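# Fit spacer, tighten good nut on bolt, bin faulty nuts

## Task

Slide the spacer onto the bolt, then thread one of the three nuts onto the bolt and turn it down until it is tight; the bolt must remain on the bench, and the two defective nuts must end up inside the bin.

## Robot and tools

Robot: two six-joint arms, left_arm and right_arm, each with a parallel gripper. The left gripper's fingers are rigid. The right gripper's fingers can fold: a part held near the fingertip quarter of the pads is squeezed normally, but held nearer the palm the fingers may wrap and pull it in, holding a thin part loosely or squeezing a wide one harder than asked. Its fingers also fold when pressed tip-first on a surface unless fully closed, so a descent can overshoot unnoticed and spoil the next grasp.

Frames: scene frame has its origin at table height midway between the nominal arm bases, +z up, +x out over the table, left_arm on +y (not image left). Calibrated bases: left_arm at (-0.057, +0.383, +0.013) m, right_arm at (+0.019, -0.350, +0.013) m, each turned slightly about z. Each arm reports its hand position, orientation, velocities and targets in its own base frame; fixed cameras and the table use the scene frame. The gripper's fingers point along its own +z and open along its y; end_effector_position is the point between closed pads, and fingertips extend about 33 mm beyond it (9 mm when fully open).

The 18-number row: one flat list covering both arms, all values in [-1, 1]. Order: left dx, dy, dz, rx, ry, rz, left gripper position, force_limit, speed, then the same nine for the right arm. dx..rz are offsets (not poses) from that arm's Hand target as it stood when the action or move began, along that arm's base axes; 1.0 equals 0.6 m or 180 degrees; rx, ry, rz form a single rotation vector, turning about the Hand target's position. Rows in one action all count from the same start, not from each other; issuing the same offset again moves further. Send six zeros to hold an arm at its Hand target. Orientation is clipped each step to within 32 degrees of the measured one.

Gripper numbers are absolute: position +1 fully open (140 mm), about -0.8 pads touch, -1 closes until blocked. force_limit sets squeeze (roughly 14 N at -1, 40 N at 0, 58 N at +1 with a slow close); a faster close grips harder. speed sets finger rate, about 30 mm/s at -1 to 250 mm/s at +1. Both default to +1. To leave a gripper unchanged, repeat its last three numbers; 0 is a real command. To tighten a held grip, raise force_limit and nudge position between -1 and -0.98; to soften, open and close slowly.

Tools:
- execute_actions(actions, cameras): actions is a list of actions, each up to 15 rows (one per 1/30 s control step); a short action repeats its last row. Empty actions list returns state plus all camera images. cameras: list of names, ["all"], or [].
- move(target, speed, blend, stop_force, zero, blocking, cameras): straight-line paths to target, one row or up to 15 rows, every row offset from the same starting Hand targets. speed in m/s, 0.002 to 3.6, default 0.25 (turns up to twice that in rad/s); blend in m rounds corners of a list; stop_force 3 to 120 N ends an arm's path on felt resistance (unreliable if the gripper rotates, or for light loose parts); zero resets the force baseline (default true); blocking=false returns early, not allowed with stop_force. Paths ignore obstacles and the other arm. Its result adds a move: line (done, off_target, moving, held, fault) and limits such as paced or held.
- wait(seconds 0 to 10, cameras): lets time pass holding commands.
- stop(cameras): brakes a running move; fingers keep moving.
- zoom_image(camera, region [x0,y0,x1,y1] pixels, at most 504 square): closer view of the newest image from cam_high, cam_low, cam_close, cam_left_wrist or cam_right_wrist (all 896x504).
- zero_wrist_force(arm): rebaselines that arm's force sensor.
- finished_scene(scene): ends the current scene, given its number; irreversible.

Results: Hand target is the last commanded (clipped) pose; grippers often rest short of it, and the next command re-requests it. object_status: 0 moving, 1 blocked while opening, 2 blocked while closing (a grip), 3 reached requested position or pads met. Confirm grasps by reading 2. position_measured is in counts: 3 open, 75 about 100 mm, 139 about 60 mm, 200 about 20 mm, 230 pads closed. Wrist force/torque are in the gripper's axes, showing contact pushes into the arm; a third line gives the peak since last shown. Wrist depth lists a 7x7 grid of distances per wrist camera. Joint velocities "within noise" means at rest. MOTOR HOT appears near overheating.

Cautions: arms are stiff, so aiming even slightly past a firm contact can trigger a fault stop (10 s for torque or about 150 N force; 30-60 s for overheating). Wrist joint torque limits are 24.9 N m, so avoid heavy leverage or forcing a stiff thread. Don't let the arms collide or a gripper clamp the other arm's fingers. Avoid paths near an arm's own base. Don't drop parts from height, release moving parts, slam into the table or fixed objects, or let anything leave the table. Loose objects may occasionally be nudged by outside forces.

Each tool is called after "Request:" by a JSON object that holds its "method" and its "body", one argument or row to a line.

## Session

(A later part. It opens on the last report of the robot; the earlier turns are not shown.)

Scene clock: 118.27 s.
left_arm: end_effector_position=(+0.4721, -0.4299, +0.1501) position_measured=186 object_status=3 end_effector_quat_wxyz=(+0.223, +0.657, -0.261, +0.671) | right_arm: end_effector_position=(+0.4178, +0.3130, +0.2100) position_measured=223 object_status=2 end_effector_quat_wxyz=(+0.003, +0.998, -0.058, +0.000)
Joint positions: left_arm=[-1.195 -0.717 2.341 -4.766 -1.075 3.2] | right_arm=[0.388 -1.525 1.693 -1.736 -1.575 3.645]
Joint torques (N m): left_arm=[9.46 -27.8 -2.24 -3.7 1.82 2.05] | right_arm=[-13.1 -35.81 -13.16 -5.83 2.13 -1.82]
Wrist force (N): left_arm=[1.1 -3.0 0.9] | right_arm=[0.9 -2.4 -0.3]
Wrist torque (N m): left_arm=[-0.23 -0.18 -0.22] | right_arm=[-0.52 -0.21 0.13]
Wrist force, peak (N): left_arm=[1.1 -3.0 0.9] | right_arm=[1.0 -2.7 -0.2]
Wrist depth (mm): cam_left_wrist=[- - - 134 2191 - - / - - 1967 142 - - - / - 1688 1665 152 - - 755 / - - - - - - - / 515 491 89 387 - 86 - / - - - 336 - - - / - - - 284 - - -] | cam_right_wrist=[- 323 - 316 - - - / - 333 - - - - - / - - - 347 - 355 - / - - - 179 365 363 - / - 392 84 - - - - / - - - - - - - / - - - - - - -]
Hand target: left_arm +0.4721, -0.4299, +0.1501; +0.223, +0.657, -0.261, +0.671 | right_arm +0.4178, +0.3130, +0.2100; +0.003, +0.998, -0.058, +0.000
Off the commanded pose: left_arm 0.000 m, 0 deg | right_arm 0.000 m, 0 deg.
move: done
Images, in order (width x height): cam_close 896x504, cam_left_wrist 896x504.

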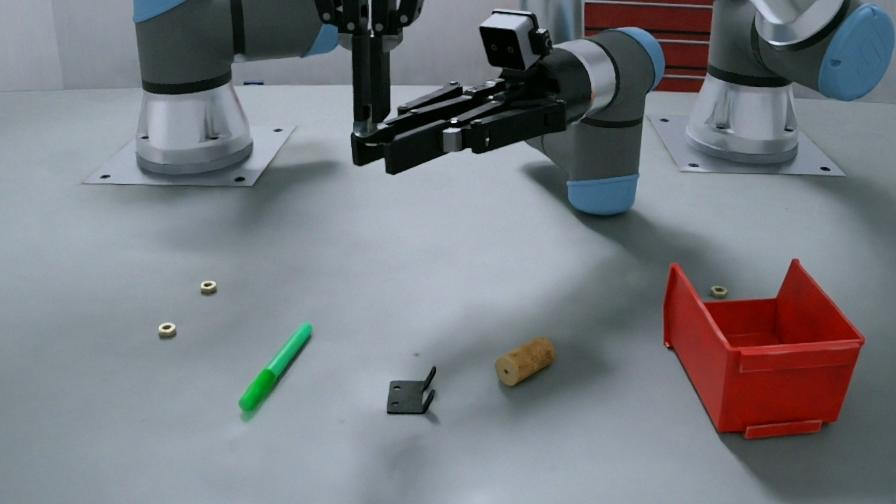

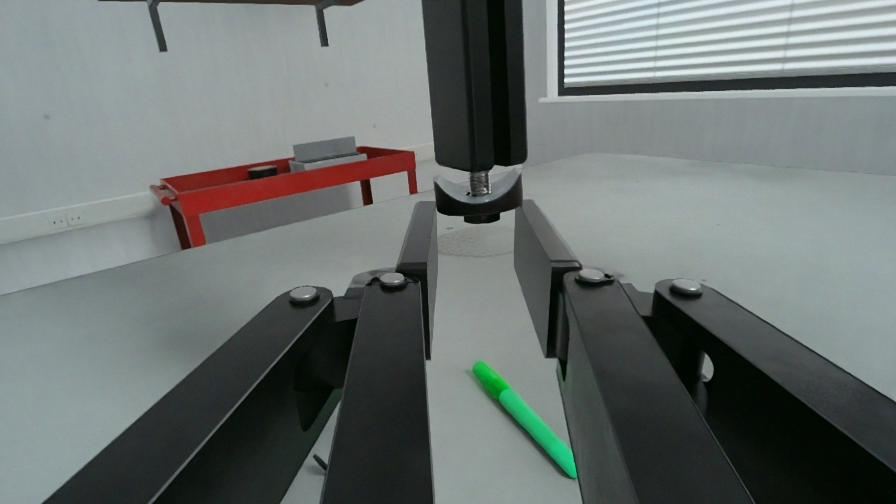

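Request:
{"method": "zoom_image", "body": {
  "camera": "cam_left_wrist",
  "region": [425, 160, 535, 230]
}}

Request:
{"method": "wait", "body": {
  "seconds": 0.1,
  "cameras": ["cam_high","cam_low","cam_right_wrist"]
}}

Request:
{"method": "zoom_image", "body": {
  "camera": "cam_right_wrist",
  "region": [390, 160, 560, 300]
}}

Scaled by 4.582 from the camera's 896x504 image, which has a finer 1280x720 frame.

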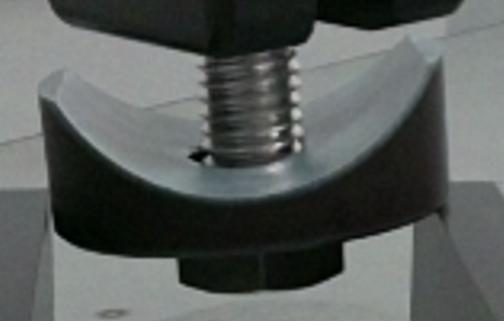

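Scene clock: 119.63 s.
left_arm: end_effector_position=(+0.4721, -0.4299, +0.1501) position_measured=186 object_status=3 end_effector_quat_wxyz=(+0.223, +0.657, -0.261, +0.671) | right_arm: end_effector_position=(+0.4178, +0.3130, +0.2100) position_measured=223 object_status=2 end_effector_quat_wxyz=(+0.003, +0.998, -0.058, +0.000)
Joint positions: left_arm=[-1.195 -0.717 2.341 -4.766 -1.075 3.2] | right_arm=[0.388 -1.525 1.693 -1.736 -1.575 3.645]
Joint torques (N m): left_arm=[9.72 -28.09 -2.71 -3.45 1.59 2.05] | right_arm=[-13.04 -36.12 -12.5 -6.08 2.3 -1.7]
Wrist force (N): left_arm=[0.8 -2.9 1.1] | right_arm=[0.9 -2.3 -0.3]
Wrist torque (N m): left_arm=[-0.20 -0.11 -0.23] | right_arm=[-0.50 -0.22 0.12]
Wrist force, peak (N): left_arm=[0.9 -3.1 1.1] | right_arm=[1.0 -2.6 -0.2]
Wrist depth (mm): cam_left_wrist=[- - - 134 - - - / 1523 - - 142 2473 - - / - 1581 1784 152 1067 - 781 / - 664 710 - - - - / - - 90 - - 86 395 / - - - 335 - - - / - - - 284 - - -] | cam_right_wrist=[310 - - 328 317 - 319 / - - - 335 334 - - / - - - - 340 - - / - - - 179 - - - / - - 84 - - - - / - - - - - - - / - - - - - - -]
Hand target: left_arm +0.4721, -0.4299, +0.1501; +0.223, +0.657, -0.261, +0.671 | right_arm +0.4178, +0.3130, +0.2100; +0.003, +0.998, -0.058, +0.000
Tool commands: left_gripper/position=-0.45 left_gripper/force_limit=+0.0 left_gripper/speed=-1.0 right_gripper/position=-1.0 right_gripper/force_limit=+0.0 right_gripper/speed=-1.0
Off the commanded pose: left_arm 0.000 m, 0 deg | right_arm 0.000 m, 0 deg.
wait: 0.10 s; at rest from the start
Images, in order (width x height): cam_high 896x504, cam_low 896x504, cam_right_wrist 896x504.

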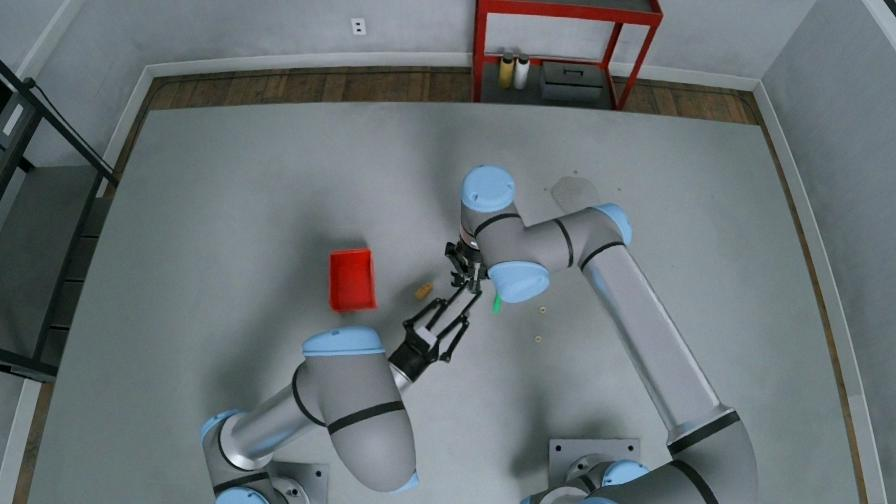

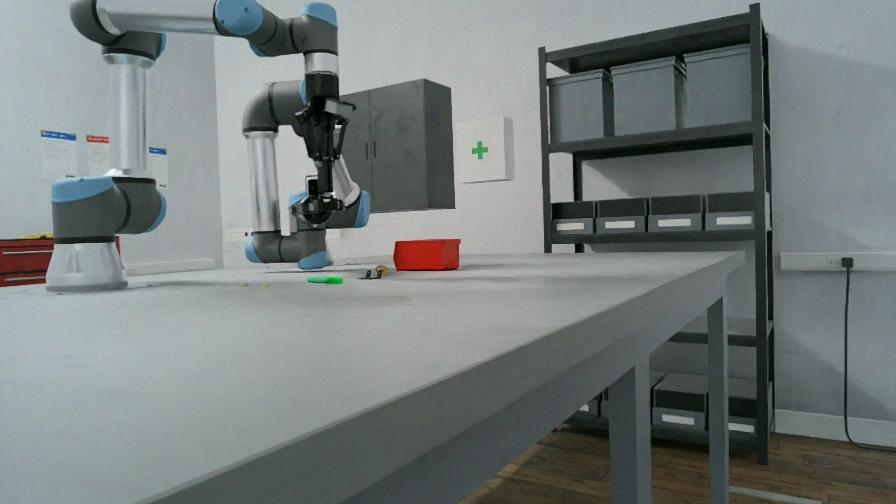

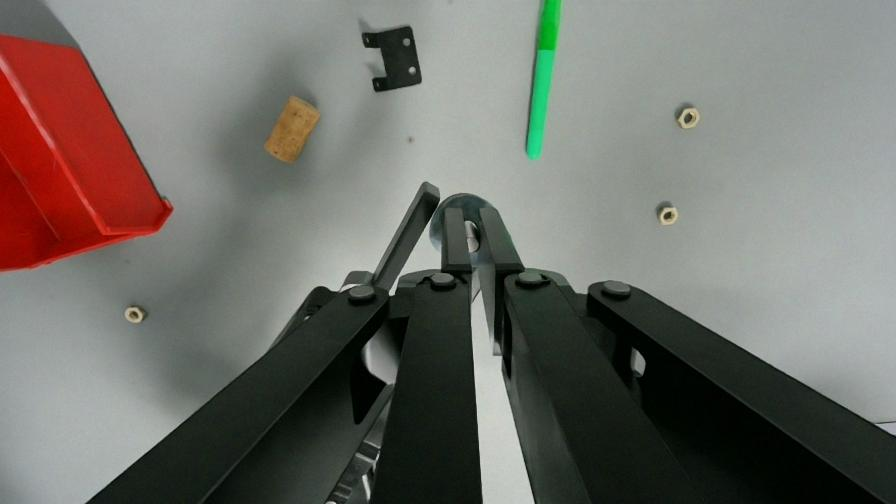

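Scaled by 2.965 from the camera's 896x504 image, which has a finer 1280x720 frame.

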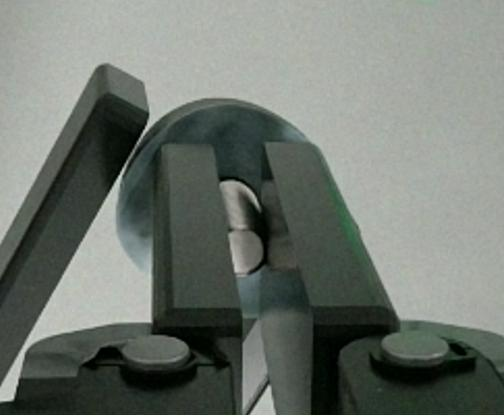

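Request:
{"method": "move", "body": {
  "target": [
    [0,0,0,0,0,0,-0.45,0,-1,0,0,0.01,0,0,0,-1,0,-1],
    [-0.0019,-0.0023,0,0,0,0,-0.45,0,-1,0,0,0.01,0,0,0,-1,0,-1]
  ],
  "speed": 0.02,
  "cameras": ["cam_left_wrist","cam_close"]
}}

Request:
{"method": "zoom_image", "body": {
  "camera": "cam_left_wrist",
  "region": [400, 130, 560, 250]
}}

Request:
{"method": "zoom_image", "body": {
  "camera": "cam_close",
  "region": [340, 90, 420, 180]
}}

Scene clock: 121.30 s.
left_arm: end_effector_position=(+0.4711, -0.4311, +0.1501) position_measured=186 object_status=3 end_effector_quat_wxyz=(+0.223, +0.657, -0.261, +0.671) end_effector_velocity=(-0.002, -0.002, +0.000) end_effector_angular_velocity=(-0.001, -0.001, -0.002) | right_arm: end_effector_position=(+0.4178, +0.3130, +0.2160) position_measured=223 object_status=2 end_effector_quat_wxyz=(+0.003, +0.998, -0.058, +0.000)
Joint positions: left_arm=[-1.2 -0.717 2.341 -4.765 -1.07 3.2] | right_arm=[0.388 -1.527 1.68 -1.721 -1.575 3.645]
Joint velocities: left_arm=[-0.006 0 0 -0.001 0.003 0] | right_arm=[within noise]
Joint torques (N m): left_arm=[-13.75 -31.58 -9.77 0.62 2.43 2.06] | right_arm=[-12.73 -35.5 -32.21 -0.74 2.29 -1.66]
Wrist force (N): left_arm=[1.1 -2.6 1.0] | right_arm=[1.0 -2.4 -0.2]
Wrist torque (N m): left_arm=[-0.14 -0.17 -0.23] | right_arm=[-0.52 -0.21 0.12]
Wrist force, peak (N): left_arm=[0.9 -3.3 0.9] | right_arm=[1.0 -2.7 -0.3]
Wrist depth (mm): cam_left_wrist=[- - - 135 - - - / - - - 140 - - - / - 1542 1591 153 - - - / 1523 - - - - - 516 / 520 525 93 116 - 86 - / - - - 340 - - - / - - - 276 - - -] | cam_right_wrist=[- - - - - - 325 / - 326 324 - - - - / - - - - - 357 - / - - - 179 373 - - / - - 84 - - - - / - - - - - - - / - - - - - - -]
Hand target: left_arm +0.4710, -0.4312, +0.1501; +0.223, +0.657, -0.261, +0.671 | right_arm +0.4178, +0.3130, +0.2160; +0.003, +0.998, -0.058, +0.000
Off the commanded pose: left_arm 0.000 m, 0 deg | right_arm 0.000 m, 0 deg.
move: done
Images, in order (width x height): cam_close 896x504, cam_left_wrist 896x504.

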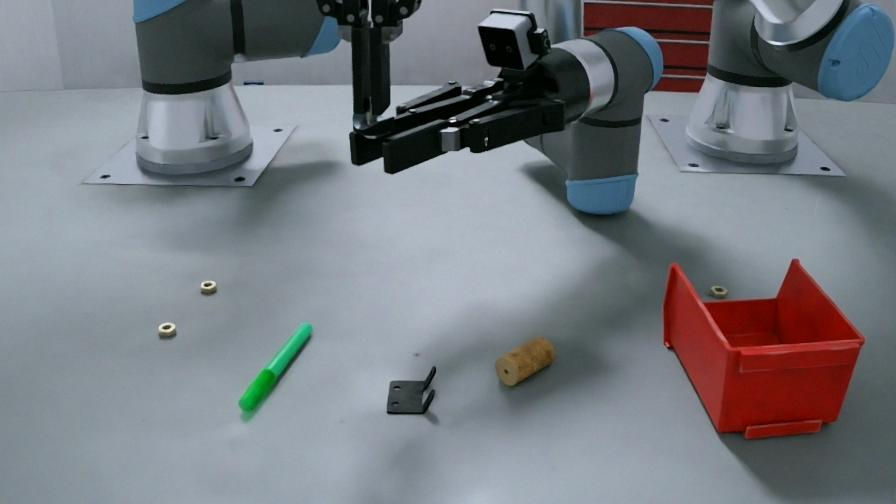

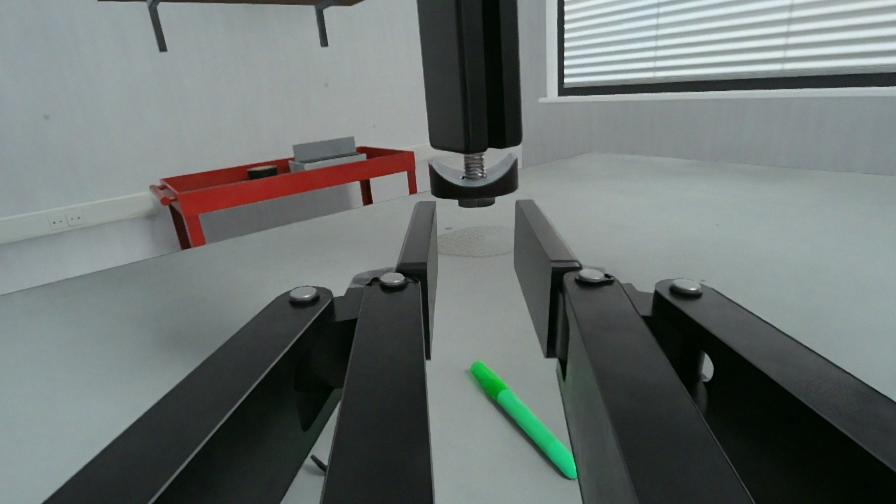

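Scaled by 3.150 from the camera's 896x504 image, which has a finer 1280x720 frame.

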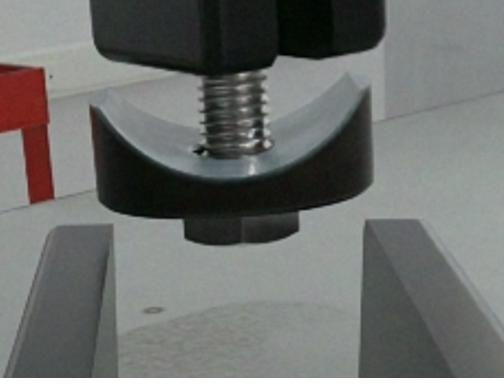

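Scaled by 5.600 from the camera's 896x504 image, which has a finer 1280x720 frame.

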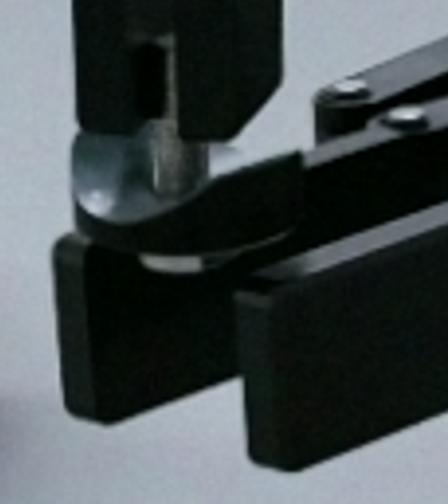

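Request:
{"method": "move", "body": {
  "target": [-0.0013,-0.0015,0,-0.01404,0.01179,0,-0.45,0,-1,0,0,0,0,0,0,-1,0,-1],
  "speed": 0.05,
  "cameras": ["cam_left_wrist","cam_close"]
}}

Request:
{"method": "zoom_image", "body": {
  "camera": "cam_left_wrist",
  "region": [400, 130, 560, 250]
}}

Request:
{"method": "zoom_image", "body": {
  "camera": "cam_close",
  "region": [340, 90, 420, 180]
}}

Scene clock: 123.47 s.
left_arm: end_effector_position=(+0.4702, -0.4321, +0.1501) position_measured=186 object_status=3 end_effector_quat_wxyz=(+0.242, +0.664, -0.242, +0.665) | right_arm: end_effector_position=(+0.4178, +0.3130, +0.2160) position_measured=223 object_status=2 end_effector_quat_wxyz=(+0.003, +0.998, -0.058, +0.000)
Joint positions: left_arm=[-1.204 -0.717 2.34 -4.765 -1.066 3.143] | right_arm=[0.388 -1.527 1.68 -1.721 -1.575 3.645]
Joint torques (N m): left_arm=[-14.77 -29.47 -9.11 0.77 2.24 -3.13] | right_arm=[-14.67 -36.07 -30.77 -0.66 1.99 -1.68]
Wrist force (N): left_arm=[0.9 -2.3 1.0] | right_arm=[0.9 -2.3 -0.1]
Wrist torque (N m): left_arm=[-0.12 -0.15 -0.02] | right_arm=[-0.49 -0.20 0.12]
Wrist force, peak (N): left_arm=[0.8 -3.0 1.1] | right_arm=[1.4 -2.4 -0.3]
Wrist depth (mm): cam_left_wrist=[- - - 136 2775 - - / - - - 142 2449 - - / - 1395 1810 156 - - - / - - 698 - 136 - 595 / - - 90 - - 86 426 / 365 - - - - - - / - - - 274 - - -] | cam_right_wrist=[- - - - 328 - - / - - - - 329 - - / - - - 363 - - - / - - - 146 - 376 - / - - 84 - - - - / - - - - - - - / - - - - - - -]
Hand target: left_arm +0.4702, -0.4321, +0.1501; +0.242, +0.664, -0.242, +0.665 | right_arm +0.4178, +0.3130, +0.2160; +0.003, +0.998, -0.058, +0.000
Off the commanded pose: left_arm 0.000 m, 0 deg | right_arm 0.000 m, 0 deg.
move: done
Images, in order (width x height): cam_close 896x504, cam_left_wrist 896x504.

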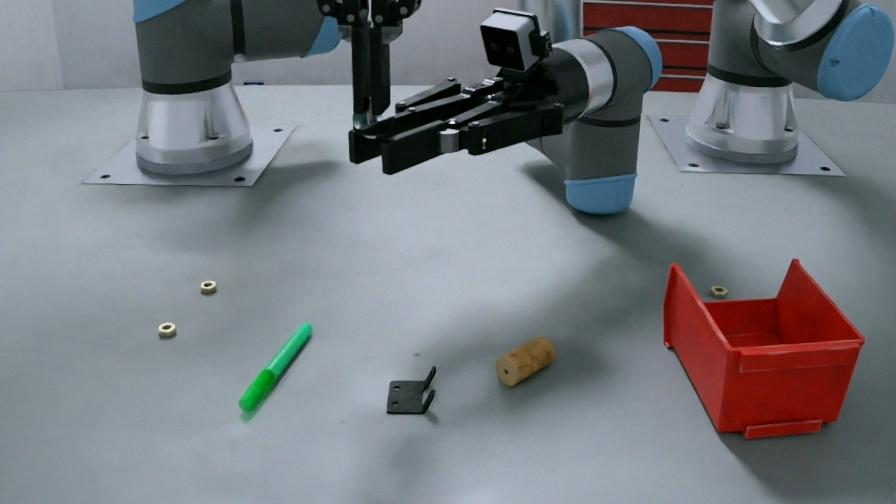

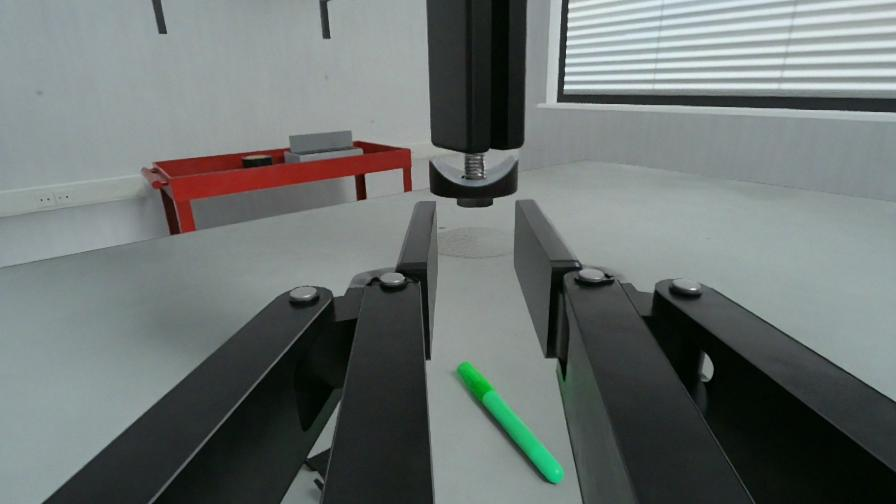

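Scaled by 3.150 from the camera's 896x504 image, which has a finer 1280x720 frame.

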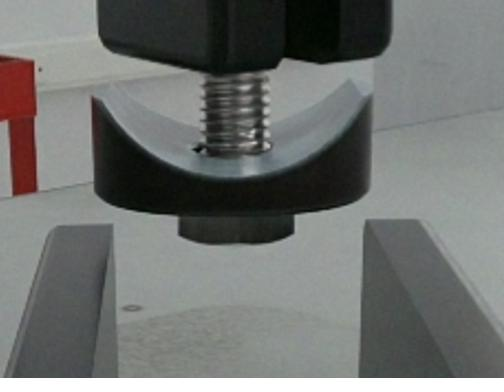

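Scaled by 5.600 from the camera's 896x504 image, which has a finer 1280x720 frame.

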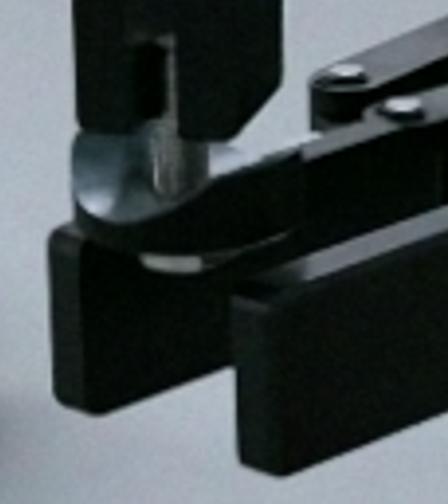

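Request:
{"method": "move", "body": {
  "target": [
    [0,0,0,0,0,0,-0.56,0,-1,0,0,0,0,0,0,-1,0,-1],
    [0,0,0,0,0,0,-0.56,0,-1,0,0,-0.0083,0,0,0,-1,0,-1]
  ],
  "speed": 0.02,
  "cameras": ["cam_left_wrist","cam_close"]
}}

Request:
{"method": "zoom_image", "body": {
  "camera": "cam_left_wrist",
  "region": [400, 130, 560, 250]
}}

Request:
{"method": "zoom_image", "body": {
  "camera": "cam_close",
  "region": [340, 90, 420, 180]
}}

Scene clock: 125.20 s.
left_arm: end_effector_position=(+0.4702, -0.4321, +0.1501) position_measured=200 object_status=3 end_effector_quat_wxyz=(+0.242, +0.664, -0.242, +0.665) | right_arm: end_effector_position=(+0.4178, +0.3130, +0.2112) position_measured=223 object_status=2 end_effector_quat_wxyz=(+0.003, +0.998, -0.058, +0.000)
Joint positions: left_arm=[-1.204 -0.717 2.34 -4.765 -1.066 3.142] | right_arm=[0.388 -1.525 1.69 -1.733 -1.575 3.645]
Joint torques (N m): left_arm=[-15.09 -37.17 -0.38 0.57 2.28 -2.77] | right_arm=[-13.18 -14 -13.61 -5.78 1.61 -1.49]
Wrist force (N): left_arm=[0.8 -2.5 0.9] | right_arm=[0.9 -2.5 0.1]
Wrist torque (N m): left_arm=[-0.14 -0.13 -0.02] | right_arm=[-0.53 -0.20 0.12]
Wrist force, peak (N): left_arm=[1.0 -2.6 1.0] | right_arm=[1.0 -2.5 -0.1]
Wrist depth (mm): cam_left_wrist=[- - - 136 2210 - - / - - - 142 2379 - - / 1469 1419 1461 149 - - - / 1395 - 714 139 624 - - / 414 - 81 96 - 86 - / 362 - - - - - - / - - - - - - -] | cam_right_wrist=[- 319 - - - - - / - - 331 - 332 - - / - - - 357 - 348 - / - - - 145 - - 366 / - 399 84 - - - - / - - - - - - - / - - - - - - -]
Hand target: left_arm +0.4702, -0.4321, +0.1501; +0.242, +0.664, -0.242, +0.665 | right_arm +0.4178, +0.3130, +0.2110; +0.003, +0.998, -0.058, +0.000
Off the commanded pose: left_arm 0.000 m, 0 deg | right_arm 0.000 m, 0 deg.
move: done
Images, in order (width x height): cam_close 896x504, cam_left_wrist 896x504.

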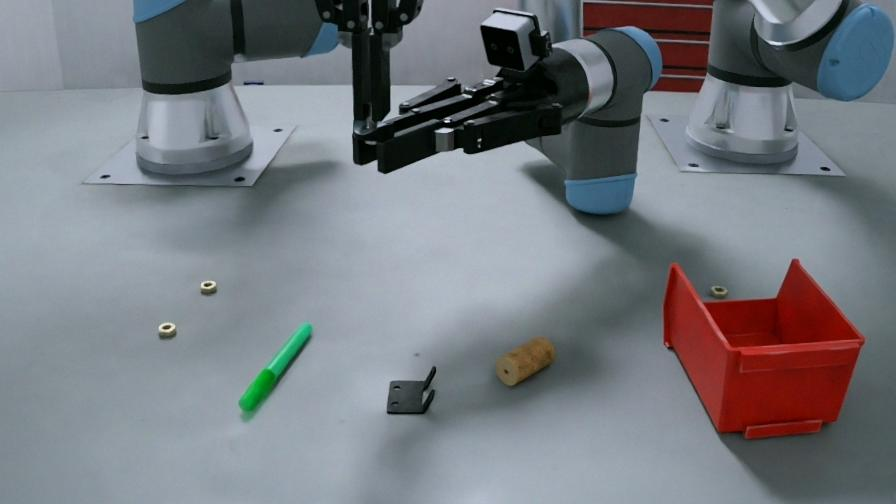

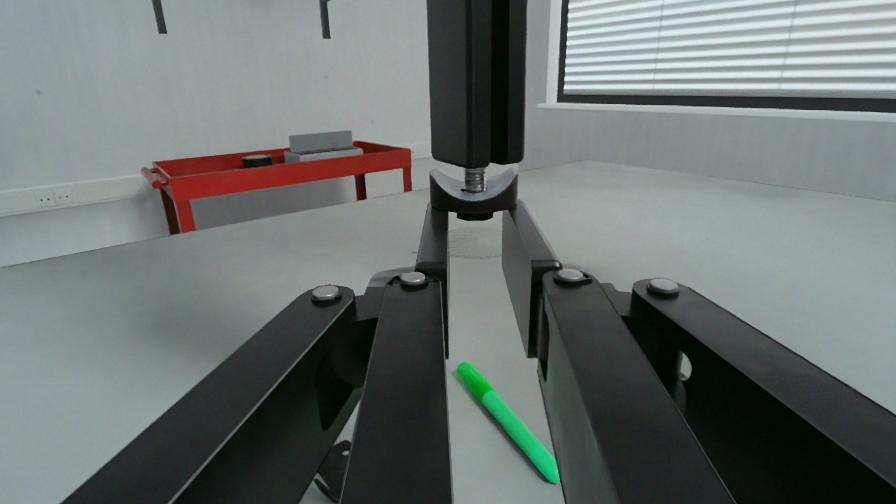

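Scaled by 3.150 from the camera's 896x504 image, which has a finer 1280x720 frame.

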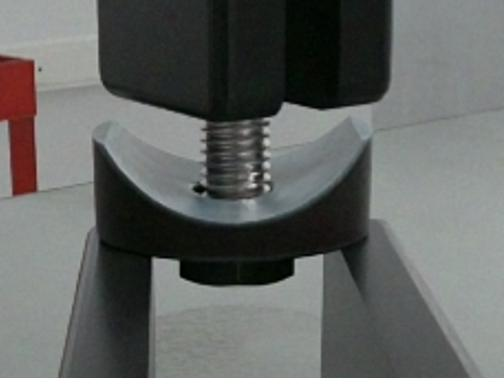

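Scaled by 5.600 from the camera's 896x504 image, which has a finer 1280x720 frame.

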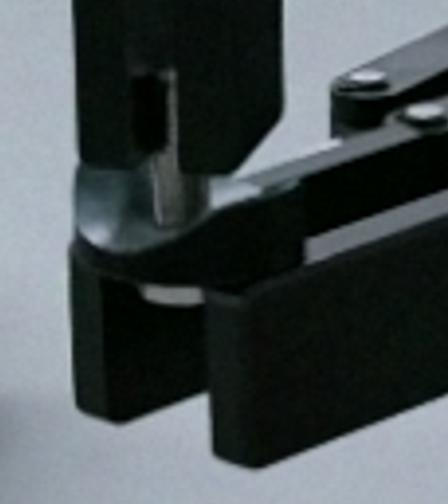

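Request:
{"method": "move", "body": {
  "target": [
    [0.0038,-0.0032,0,0,0,0,-0.56,0,-1,0,0,0,0,0,0,-1,0,-1],
    [0.0038,-0.0032,0,0,0,0,-1,1,-1,0,0,0,0,0,0,-1,0,-1]
  ],
  "speed": 0.02,
  "cameras": ["cam_left_wrist","cam_close"]
}}

Request:
{"method": "wait", "body": {
  "seconds": 0.8,
  "cameras": ["cam_left_wrist"]
}}

Request:
{"method": "zoom_image", "body": {
  "camera": "cam_left_wrist",
  "region": [400, 130, 560, 250]
}}

Scene clock: 127.33 s.
left_arm: end_effector_position=(+0.4725, -0.4340, +0.1501) position_measured=215 object_status=0 end_effector_quat_wxyz=(+0.242, +0.664, -0.242, +0.665) | right_arm: end_effector_position=(+0.4178, +0.3130, +0.2110) position_measured=223 object_status=2 end_effector_quat_wxyz=(+0.003, +0.998, -0.058, +0.000)
Joint positions: left_arm=[-1.199 -0.718 2.332 -4.756 -1.071 3.142] | right_arm=[0.388 -1.525 1.691 -1.734 -1.575 3.645]
Joint torques (N m): left_arm=[2.86 -38.09 -12.56 -0.42 -3.69 -2.72] | right_arm=[-8.03 -14.67 -14.95 -5.94 1.68 -1.47]
Wrist force (N): left_arm=[-3.4 -8.6 -1.5] | right_arm=[-0.1 4.4 -3.8]
Wrist torque (N m): left_arm=[0.04 -0.06 -0.12] | right_arm=[-0.84 -0.24 0.13]
Wrist force, peak (N): left_arm=[-4.2 -9.2 -1.1] | right_arm=[-0.1 4.6 -4.3]
Wrist depth (mm): cam_left_wrist=[- - - 132 - 2402 - / - 1723 - 139 2191 2047 - / 1380 1601 1601 148 - - - / 569 593 - - 565 - - / - 476 80 - 93 86 401 / 345 - 75 - - - 341 / - - - - - - -] | cam_right_wrist=[- - - 317 321 333 - / - - - - - - - / - 349 - - - - - / - - - - 367 - - / - - 84 - - - - / - - - - - - - / - - - - - - -]
Hand target: left_arm +0.4725, -0.4341, +0.1501; +0.242, +0.664, -0.242, +0.665 | right_arm +0.4178, +0.3130, +0.2110; +0.003, +0.998, -0.058, +0.000
Off the commanded pose: left_arm 0.000 m, 0 deg | right_arm 0.000 m, 0 deg.
move: done
Images, in order (width x height): cam_close 896x504, cam_left_wrist 896x504.

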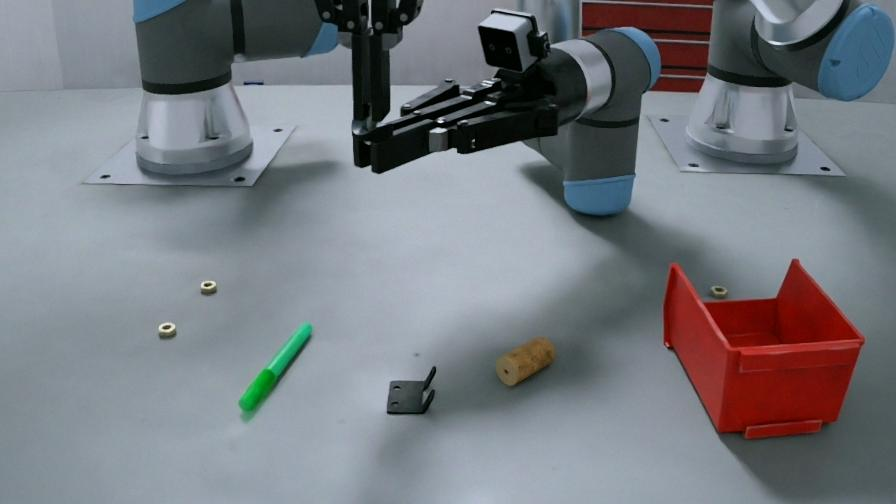

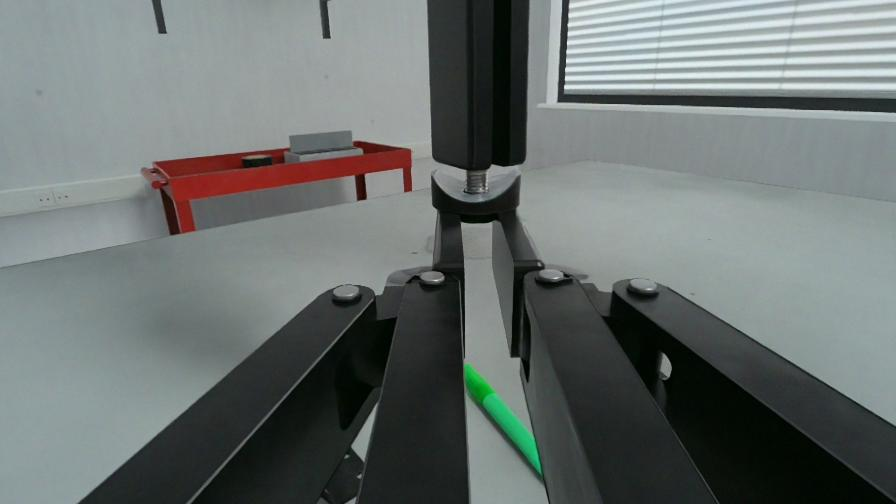

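Scene clock: 128.13 s.
left_arm: end_effector_position=(+0.4725, -0.4340, +0.1501) position_measured=215 object_status=2 end_effector_quat_wxyz=(+0.242, +0.664, -0.242, +0.665) | right_arm: end_effector_position=(+0.4178, +0.3130, +0.2110) position_measured=223 object_status=2 end_effector_quat_wxyz=(+0.003, +0.998, -0.058, +0.000)
Joint positions: left_arm=[-1.199 -0.718 2.332 -4.756 -1.071 3.142] | right_arm=[0.388 -1.525 1.691 -1.734 -1.575 3.645]
Joint torques (N m): left_arm=[-4.82 -37.48 -12.29 -0.58 -3.75 -2.65] | right_arm=[-6.64 -15.64 -16.29 -5.92 1.52 -1.4]
Wrist force (N): left_arm=[-4.1 -9.0 -1.5] | right_arm=[0.0 4.4 -3.3]
Wrist torque (N m): left_arm=[-0.02 -0.08 -0.12] | right_arm=[-0.82 -0.21 0.13]
Wrist force, peak (N): left_arm=[-4.5 -8.9 -1.5] | right_arm=[-0.2 4.8 -4.6]
Wrist depth (mm): cam_left_wrist=[- 1665 - 133 2153 - - / 1532 - - 139 1982 - 1601 / 1622 1643 1561 147 - 922 - / - 657 595 - - 682 - / - - 80 - 93 84 - / 341 - 75 - - - - / - - - - - - -] | cam_right_wrist=[- 315 - - 327 323 - / - - - - - - - / - - - - - - - / - - - - - - - / 403 - 84 - - - 413 / - - - - - - - / - - - - - - -]
Hand target: left_arm +0.4725, -0.4341, +0.1501; +0.242, +0.664, -0.242, +0.665 | right_arm +0.4178, +0.3130, +0.2110; +0.003, +0.998, -0.058, +0.000
Tool commands: left_gripper/position=-1.0 left_gripper/force_limit=+1.0 left_gripper/speed=-1.0 right_gripper/position=-1.0 right_gripper/force_limit=+0.0 right_gripper/speed=-1.0
Off the commanded pose: left_arm 0.000 m, 0 deg | right_arm 0.000 m, 0 deg.
wait: 0.80 s; at rest by 0.17 s
Images, in order (width x height): cam_left_wrist 896x504.

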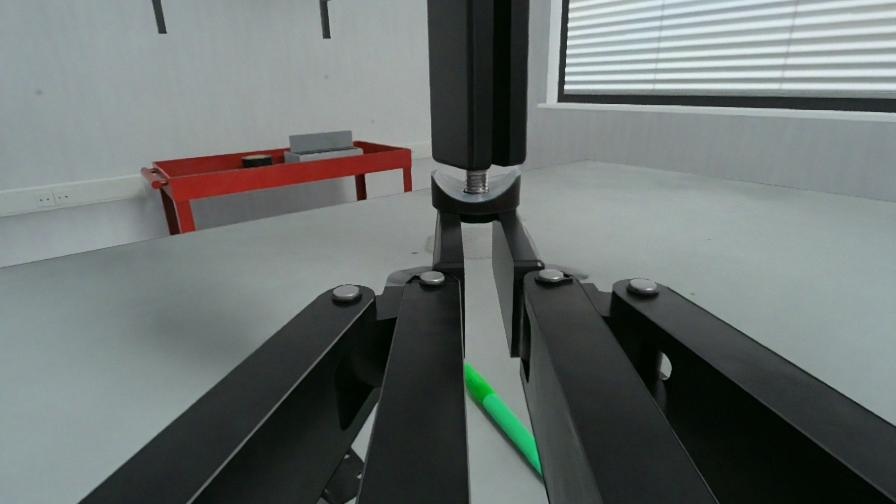

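Scaled by 3.150 from the camera's 896x504 image, which has a finer 1280x720 frame.

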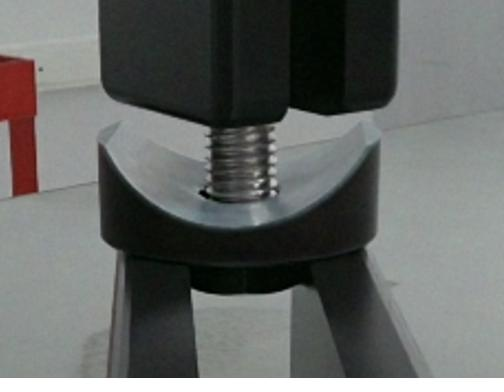

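Request:
{"method": "move", "body": {
  "target": [
    [0.0003,0.0004,0,0,0,0,-0.5,1,-1,0,0,0,0,0,0,-1,0,-1],
    [0.0003,0.0004,0,0,0,0,-1,1,1,0,0,0,0,0,0,-1,0,-1]
  ],
  "speed": 0.02
}}

Request:
{"method": "wait", "body": {
  "seconds": 0.8,
  "cameras": ["cam_left_wrist","cam_close"]
}}

Request:
{"method": "zoom_image", "body": {
  "camera": "cam_left_wrist",
  "region": [400, 130, 560, 250]
}}

Request:
{"method": "zoom_image", "body": {
  "camera": "cam_close",
  "region": [340, 90, 420, 180]
}}

Scene clock: 129.87 s.
left_arm: end_effector_position=(+0.4727, -0.4338, +0.1501) position_measured=218 object_status=2 end_effector_quat_wxyz=(+0.242, +0.664, -0.242, +0.665) | right_arm: end_effector_position=(+0.4178, +0.3130, +0.2110) position_measured=223 object_status=2 end_effector_quat_wxyz=(+0.003, +0.998, -0.058, +0.000)
Joint positions: left_arm=[-1.198 -0.718 2.332 -4.756 -1.071 3.142] | right_arm=[0.388 -1.525 1.691 -1.734 -1.575 3.645]
Joint torques (N m): left_arm=[7.3 -34.89 7.39 -5.06 -2.91 -2.73] | right_arm=[1.93 -17.4 -18.97 -5.35 1.32 -1.44]
Wrist force (N): left_arm=[-0.5 -5.4 -1.4] | right_arm=[1.8 1.4 -1.3]
Wrist torque (N m): left_arm=[-0.10 -0.05 -0.07] | right_arm=[-0.67 -0.21 0.13]
Wrist force, peak (N): left_arm=[-4.5 -8.9 -1.4] | right_arm=[-0.1 4.7 -4.4]
Wrist depth (mm): cam_left_wrist=[1478 - - 132 - - - / - - - 137 - - - / 1230 1268 1643 148 - - - / - 652 - - - - 596 / - 478 80 79 93 87 422 / - - 74 - - - - / - - - - - - -] | cam_right_wrist=[- - - - - - 321 / - - - - - - - / - - 345 358 - - - / - - - - 374 - - / - 386 84 - - 396 397 / - - - - - - 419 / - - - - - - -]
Hand target: left_arm +0.4727, -0.4338, +0.1501; +0.242, +0.664, -0.242, +0.665 | right_arm +0.4178, +0.3130, +0.2110; +0.003, +0.998, -0.058, +0.000
Off the commanded pose: left_arm 0.000 m, 0 deg | right_arm 0.000 m, 0 deg.
move: done

Scene clock: 130.67 s.
left_arm: end_effector_position=(+0.4727, -0.4338, +0.1501) position_measured=218 object_status=2 end_effector_quat_wxyz=(+0.242, +0.664, -0.242, +0.665) | right_arm: end_effector_position=(+0.4178, +0.3130, +0.2110) position_measured=223 object_status=2 end_effector_quat_wxyz=(+0.003, +0.998, -0.058, +0.000)
Joint positions: left_arm=[-1.198 -0.718 2.332 -4.756 -1.071 3.142] | right_arm=[0.388 -1.525 1.691 -1.734 -1.575 3.645]
Joint torques (N m): left_arm=[1 -32.65 7.16 -5.13 -2.91 -2.7] | right_arm=[5.02 -16.71 -20.53 -5.3 1.31 -1.34]
Wrist force (N): left_arm=[-1.3 -5.2 -1.0] | right_arm=[2.1 1.1 -0.7]
Wrist torque (N m): left_arm=[-0.04 -0.03 -0.06] | right_arm=[-0.70 -0.22 0.13]
Wrist force, peak (N): left_arm=[-1.2 -5.5 -1.4] | right_arm=[1.7 1.4 -2.1]
Wrist depth (mm): cam_left_wrist=[- 1878 1734 133 - 1711 - / - 1734 - 137 1921 - - / 1581 1487 1723 148 - - - / 1561 650 - - 615 - - / 459 474 80 79 93 91 422 / - - 74 - - - 339 / - - - - - - -] | cam_right_wrist=[- - - - - - - / - - - - - 347 - / - - - - - 353 355 / 337 - - - - - - / - - 84 - - - - / - - - - - - - / - - - - - - -]
Hand target: left_arm +0.4727, -0.4338, +0.1501; +0.242, +0.664, -0.242, +0.665 | right_arm +0.4178, +0.3130, +0.2110; +0.003, +0.998, -0.058, +0.000
Tool commands: left_gripper/position=-1.0 left_gripper/force_limit=+1.0 left_gripper/speed=+1.0 right_gripper/position=-1.0 right_gripper/force_limit=+0.0 right_gripper/speed=-1.0
Off the commanded pose: left_arm 0.000 m, 0 deg | right_arm 0.000 m, 0 deg.
wait: 0.80 s; at rest by 0.17 s
Images, in order (width x height): cam_close 896x504, cam_left_wrist 896x504.

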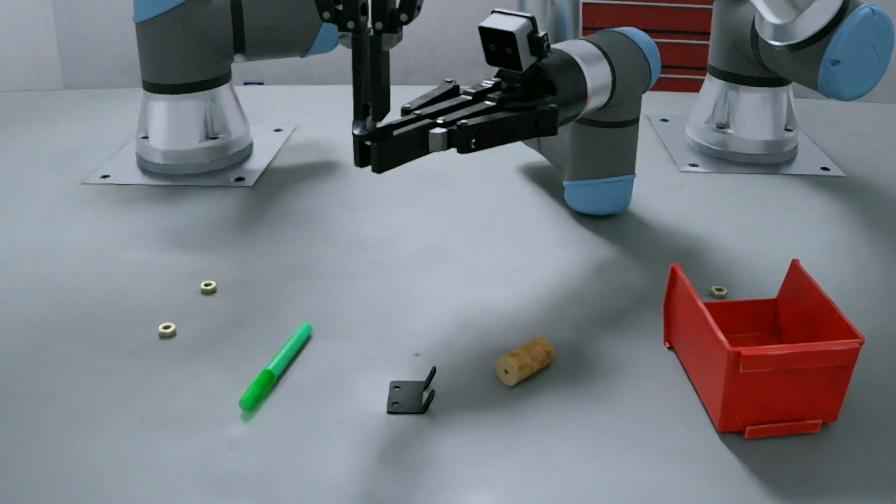

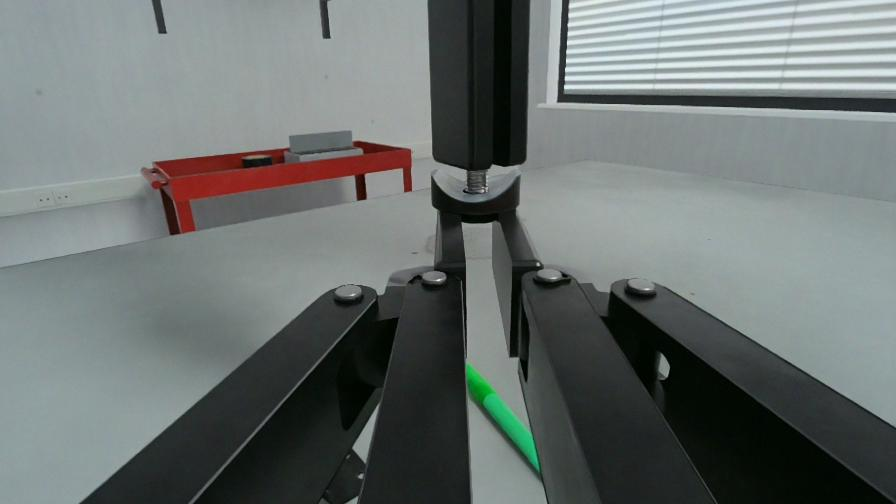

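Scaled by 3.150 from the camera's 896x504 image, which has a finer 1280x720 frame.

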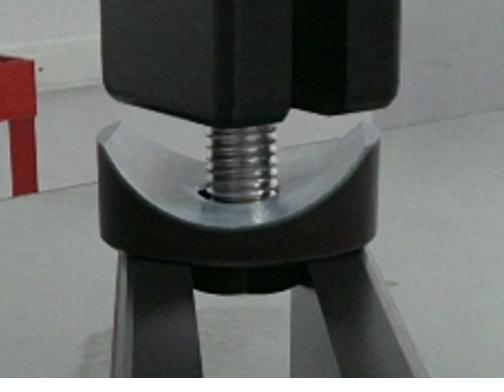

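Scaled by 5.600 from the camera's 896x504 image, which has a finer 1280x720 frame.

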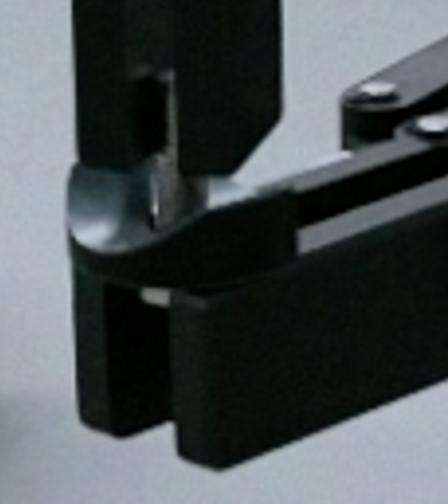

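Request:
{"method": "move", "body": {
  "target": [
    [0,0,0,0,0,0,-1,1,1,0,0,0,0,0,0,-0.6,0,-1],
    [0,0,0,0,0,0,-1,1,1,0,0,0.0833,0,0,0,-0.6,0,-1],
    [0,0,0,0,0,0,-1,1,1,-0.098,-0.2933,0.0833,0,0,0.035,-0.6,0,-1],
    [0,0,0,0,0,0,-1,1,1,-0.098,-0.2933,-0.1017,0,0,0.035,-0.25,0,-1]
  ],
  "speed": [0.1, 0.1, 0.4, 0.3],
  "blend": [0, 0.02, 0.03, 0],
  "cameras": ["cam_left_wrist","cam_right_wrist","cam_close"]
}}

Request:
{"method": "zoom_image", "body": {
  "camera": "cam_left_wrist",
  "region": [400, 110, 560, 250]
}}

Request:
{"method": "zoom_image", "body": {
  "camera": "cam_close",
  "region": [340, 90, 420, 180]
}}

Scene clock: 135.37 s.
left_arm: end_effector_position=(+0.4727, -0.4338, +0.1501) position_measured=218 object_status=2 end_effector_quat_wxyz=(+0.242, +0.664, -0.242, +0.665) | right_arm: end_effector_position=(+0.3590, +0.1370, +0.1500) position_measured=160 object_status=0 end_effector_quat_wxyz=(+0.003, +1.000, -0.003, +0.000)
Joint positions: left_arm=[-1.198 -0.718 2.332 -4.756 -1.071 3.142] | right_arm=[0.015 -1.844 2.13 -1.856 -1.576 3.162]
Joint torques (N m): left_arm=[-13.35 -27.28 5.86 -0.47 1.64 -2.64] | right_arm=[-13.1 1.03 -12.9 -5.89 2.17 -1.77]
Wrist force (N): left_arm=[0.8 -2.4 0.9] | right_arm=[0.8 -2.5 -0.3]
Wrist torque (N m): left_arm=[-0.13 -0.16 -0.02] | right_arm=[-0.55 -0.16 0.16]
Wrist force, peak (N): left_arm=[-1.0 -5.6 -1.1] | right_arm=[1.4 -4.3 -1.0]
Wrist depth (mm): cam_left_wrist=[- - - - - - 160 / - - - - - - 174 / 1427 1723 1699 155 - - 194 / - 761 694 - 137 - 207 / 423 - 80 79 93 83 400 / 360 - 74 - - - 340 / - - - - - - -] | cam_right_wrist=[- - 259 - - - - / 277 - - - 289 286 - / - - - - - - - / - - - - 129 - - / - - - - - 93 - / - - - 363 - - - / - - - - - - -]
Hand target: left_arm +0.4727, -0.4338, +0.1501; +0.242, +0.664, -0.242, +0.665 | right_arm +0.3590, +0.1370, +0.1500; +0.003, +1.000, -0.003, +0.000
Off the commanded pose: left_arm 0.000 m, 0 deg | right_arm 0.000 m, 0 deg.
move: done
Images, in order (width x height): cam_close 896x504, cam_left_wrist 896x504, cam_right_wrist 896x504.

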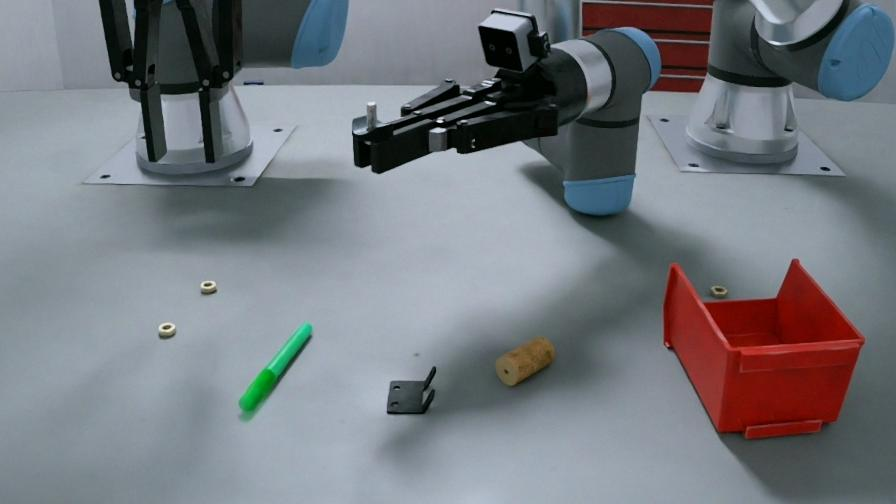

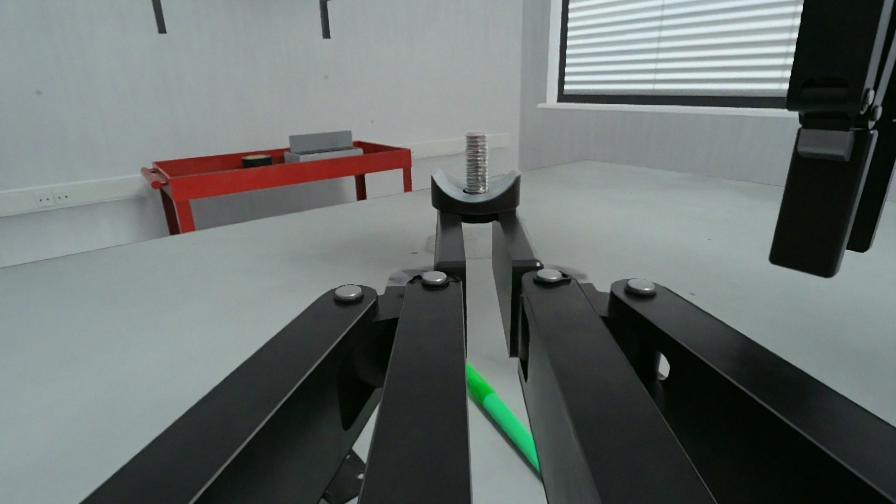

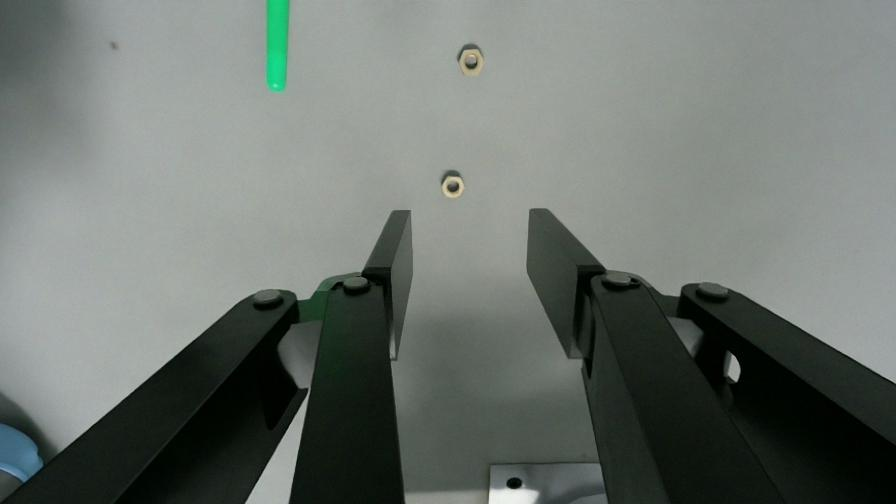

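Scaled by 3.150 from the camera's 896x504 image, which has a finer 1280x720 frame.

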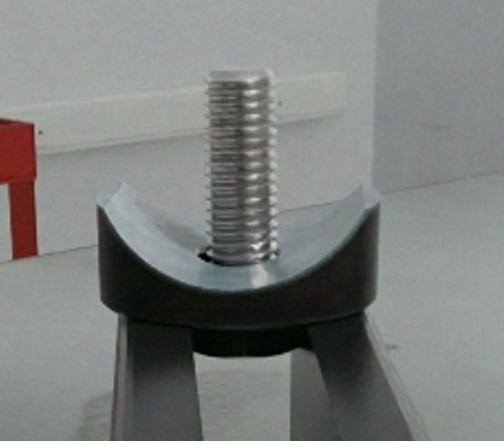

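Scaled by 5.600 from the camera's 896x504 image, which has a finer 1280x720 frame.

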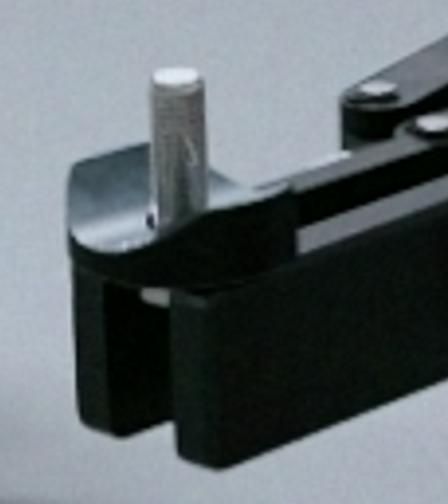

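Request:
{"method": "zoom_image", "body": {
  "camera": "cam_right_wrist",
  "region": [420, 30, 520, 220]
}}

Request:
{"method": "zoom_image", "body": {
  "camera": "cam_right_wrist",
  "region": [430, 160, 480, 210]
}}

Request:
{"method": "zoom_image", "body": {
  "camera": "cam_right_wrist",
  "region": [446, 34, 496, 84]
}}

Scaled by 2.653 from the camera's 896x504 image, which has a finer 1280x720 frame.

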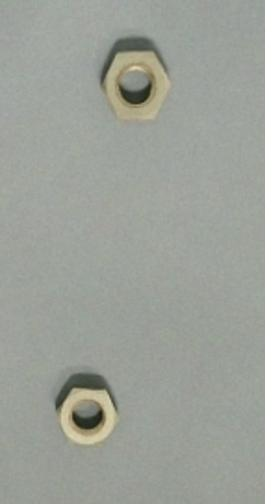

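Scaled by 10.080 from the camera's 896x504 image, which has a finer 1280x720 frame.

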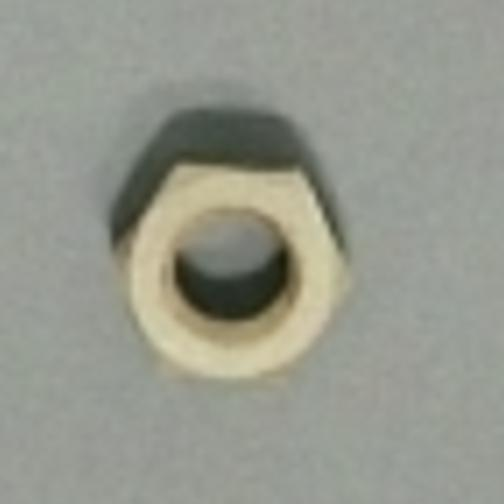

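Scaled by 10.080 from the camera's 896x504 image, which has a finer 1280x720 frame.

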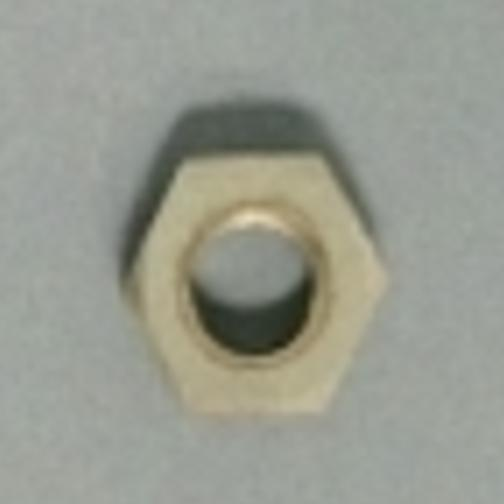

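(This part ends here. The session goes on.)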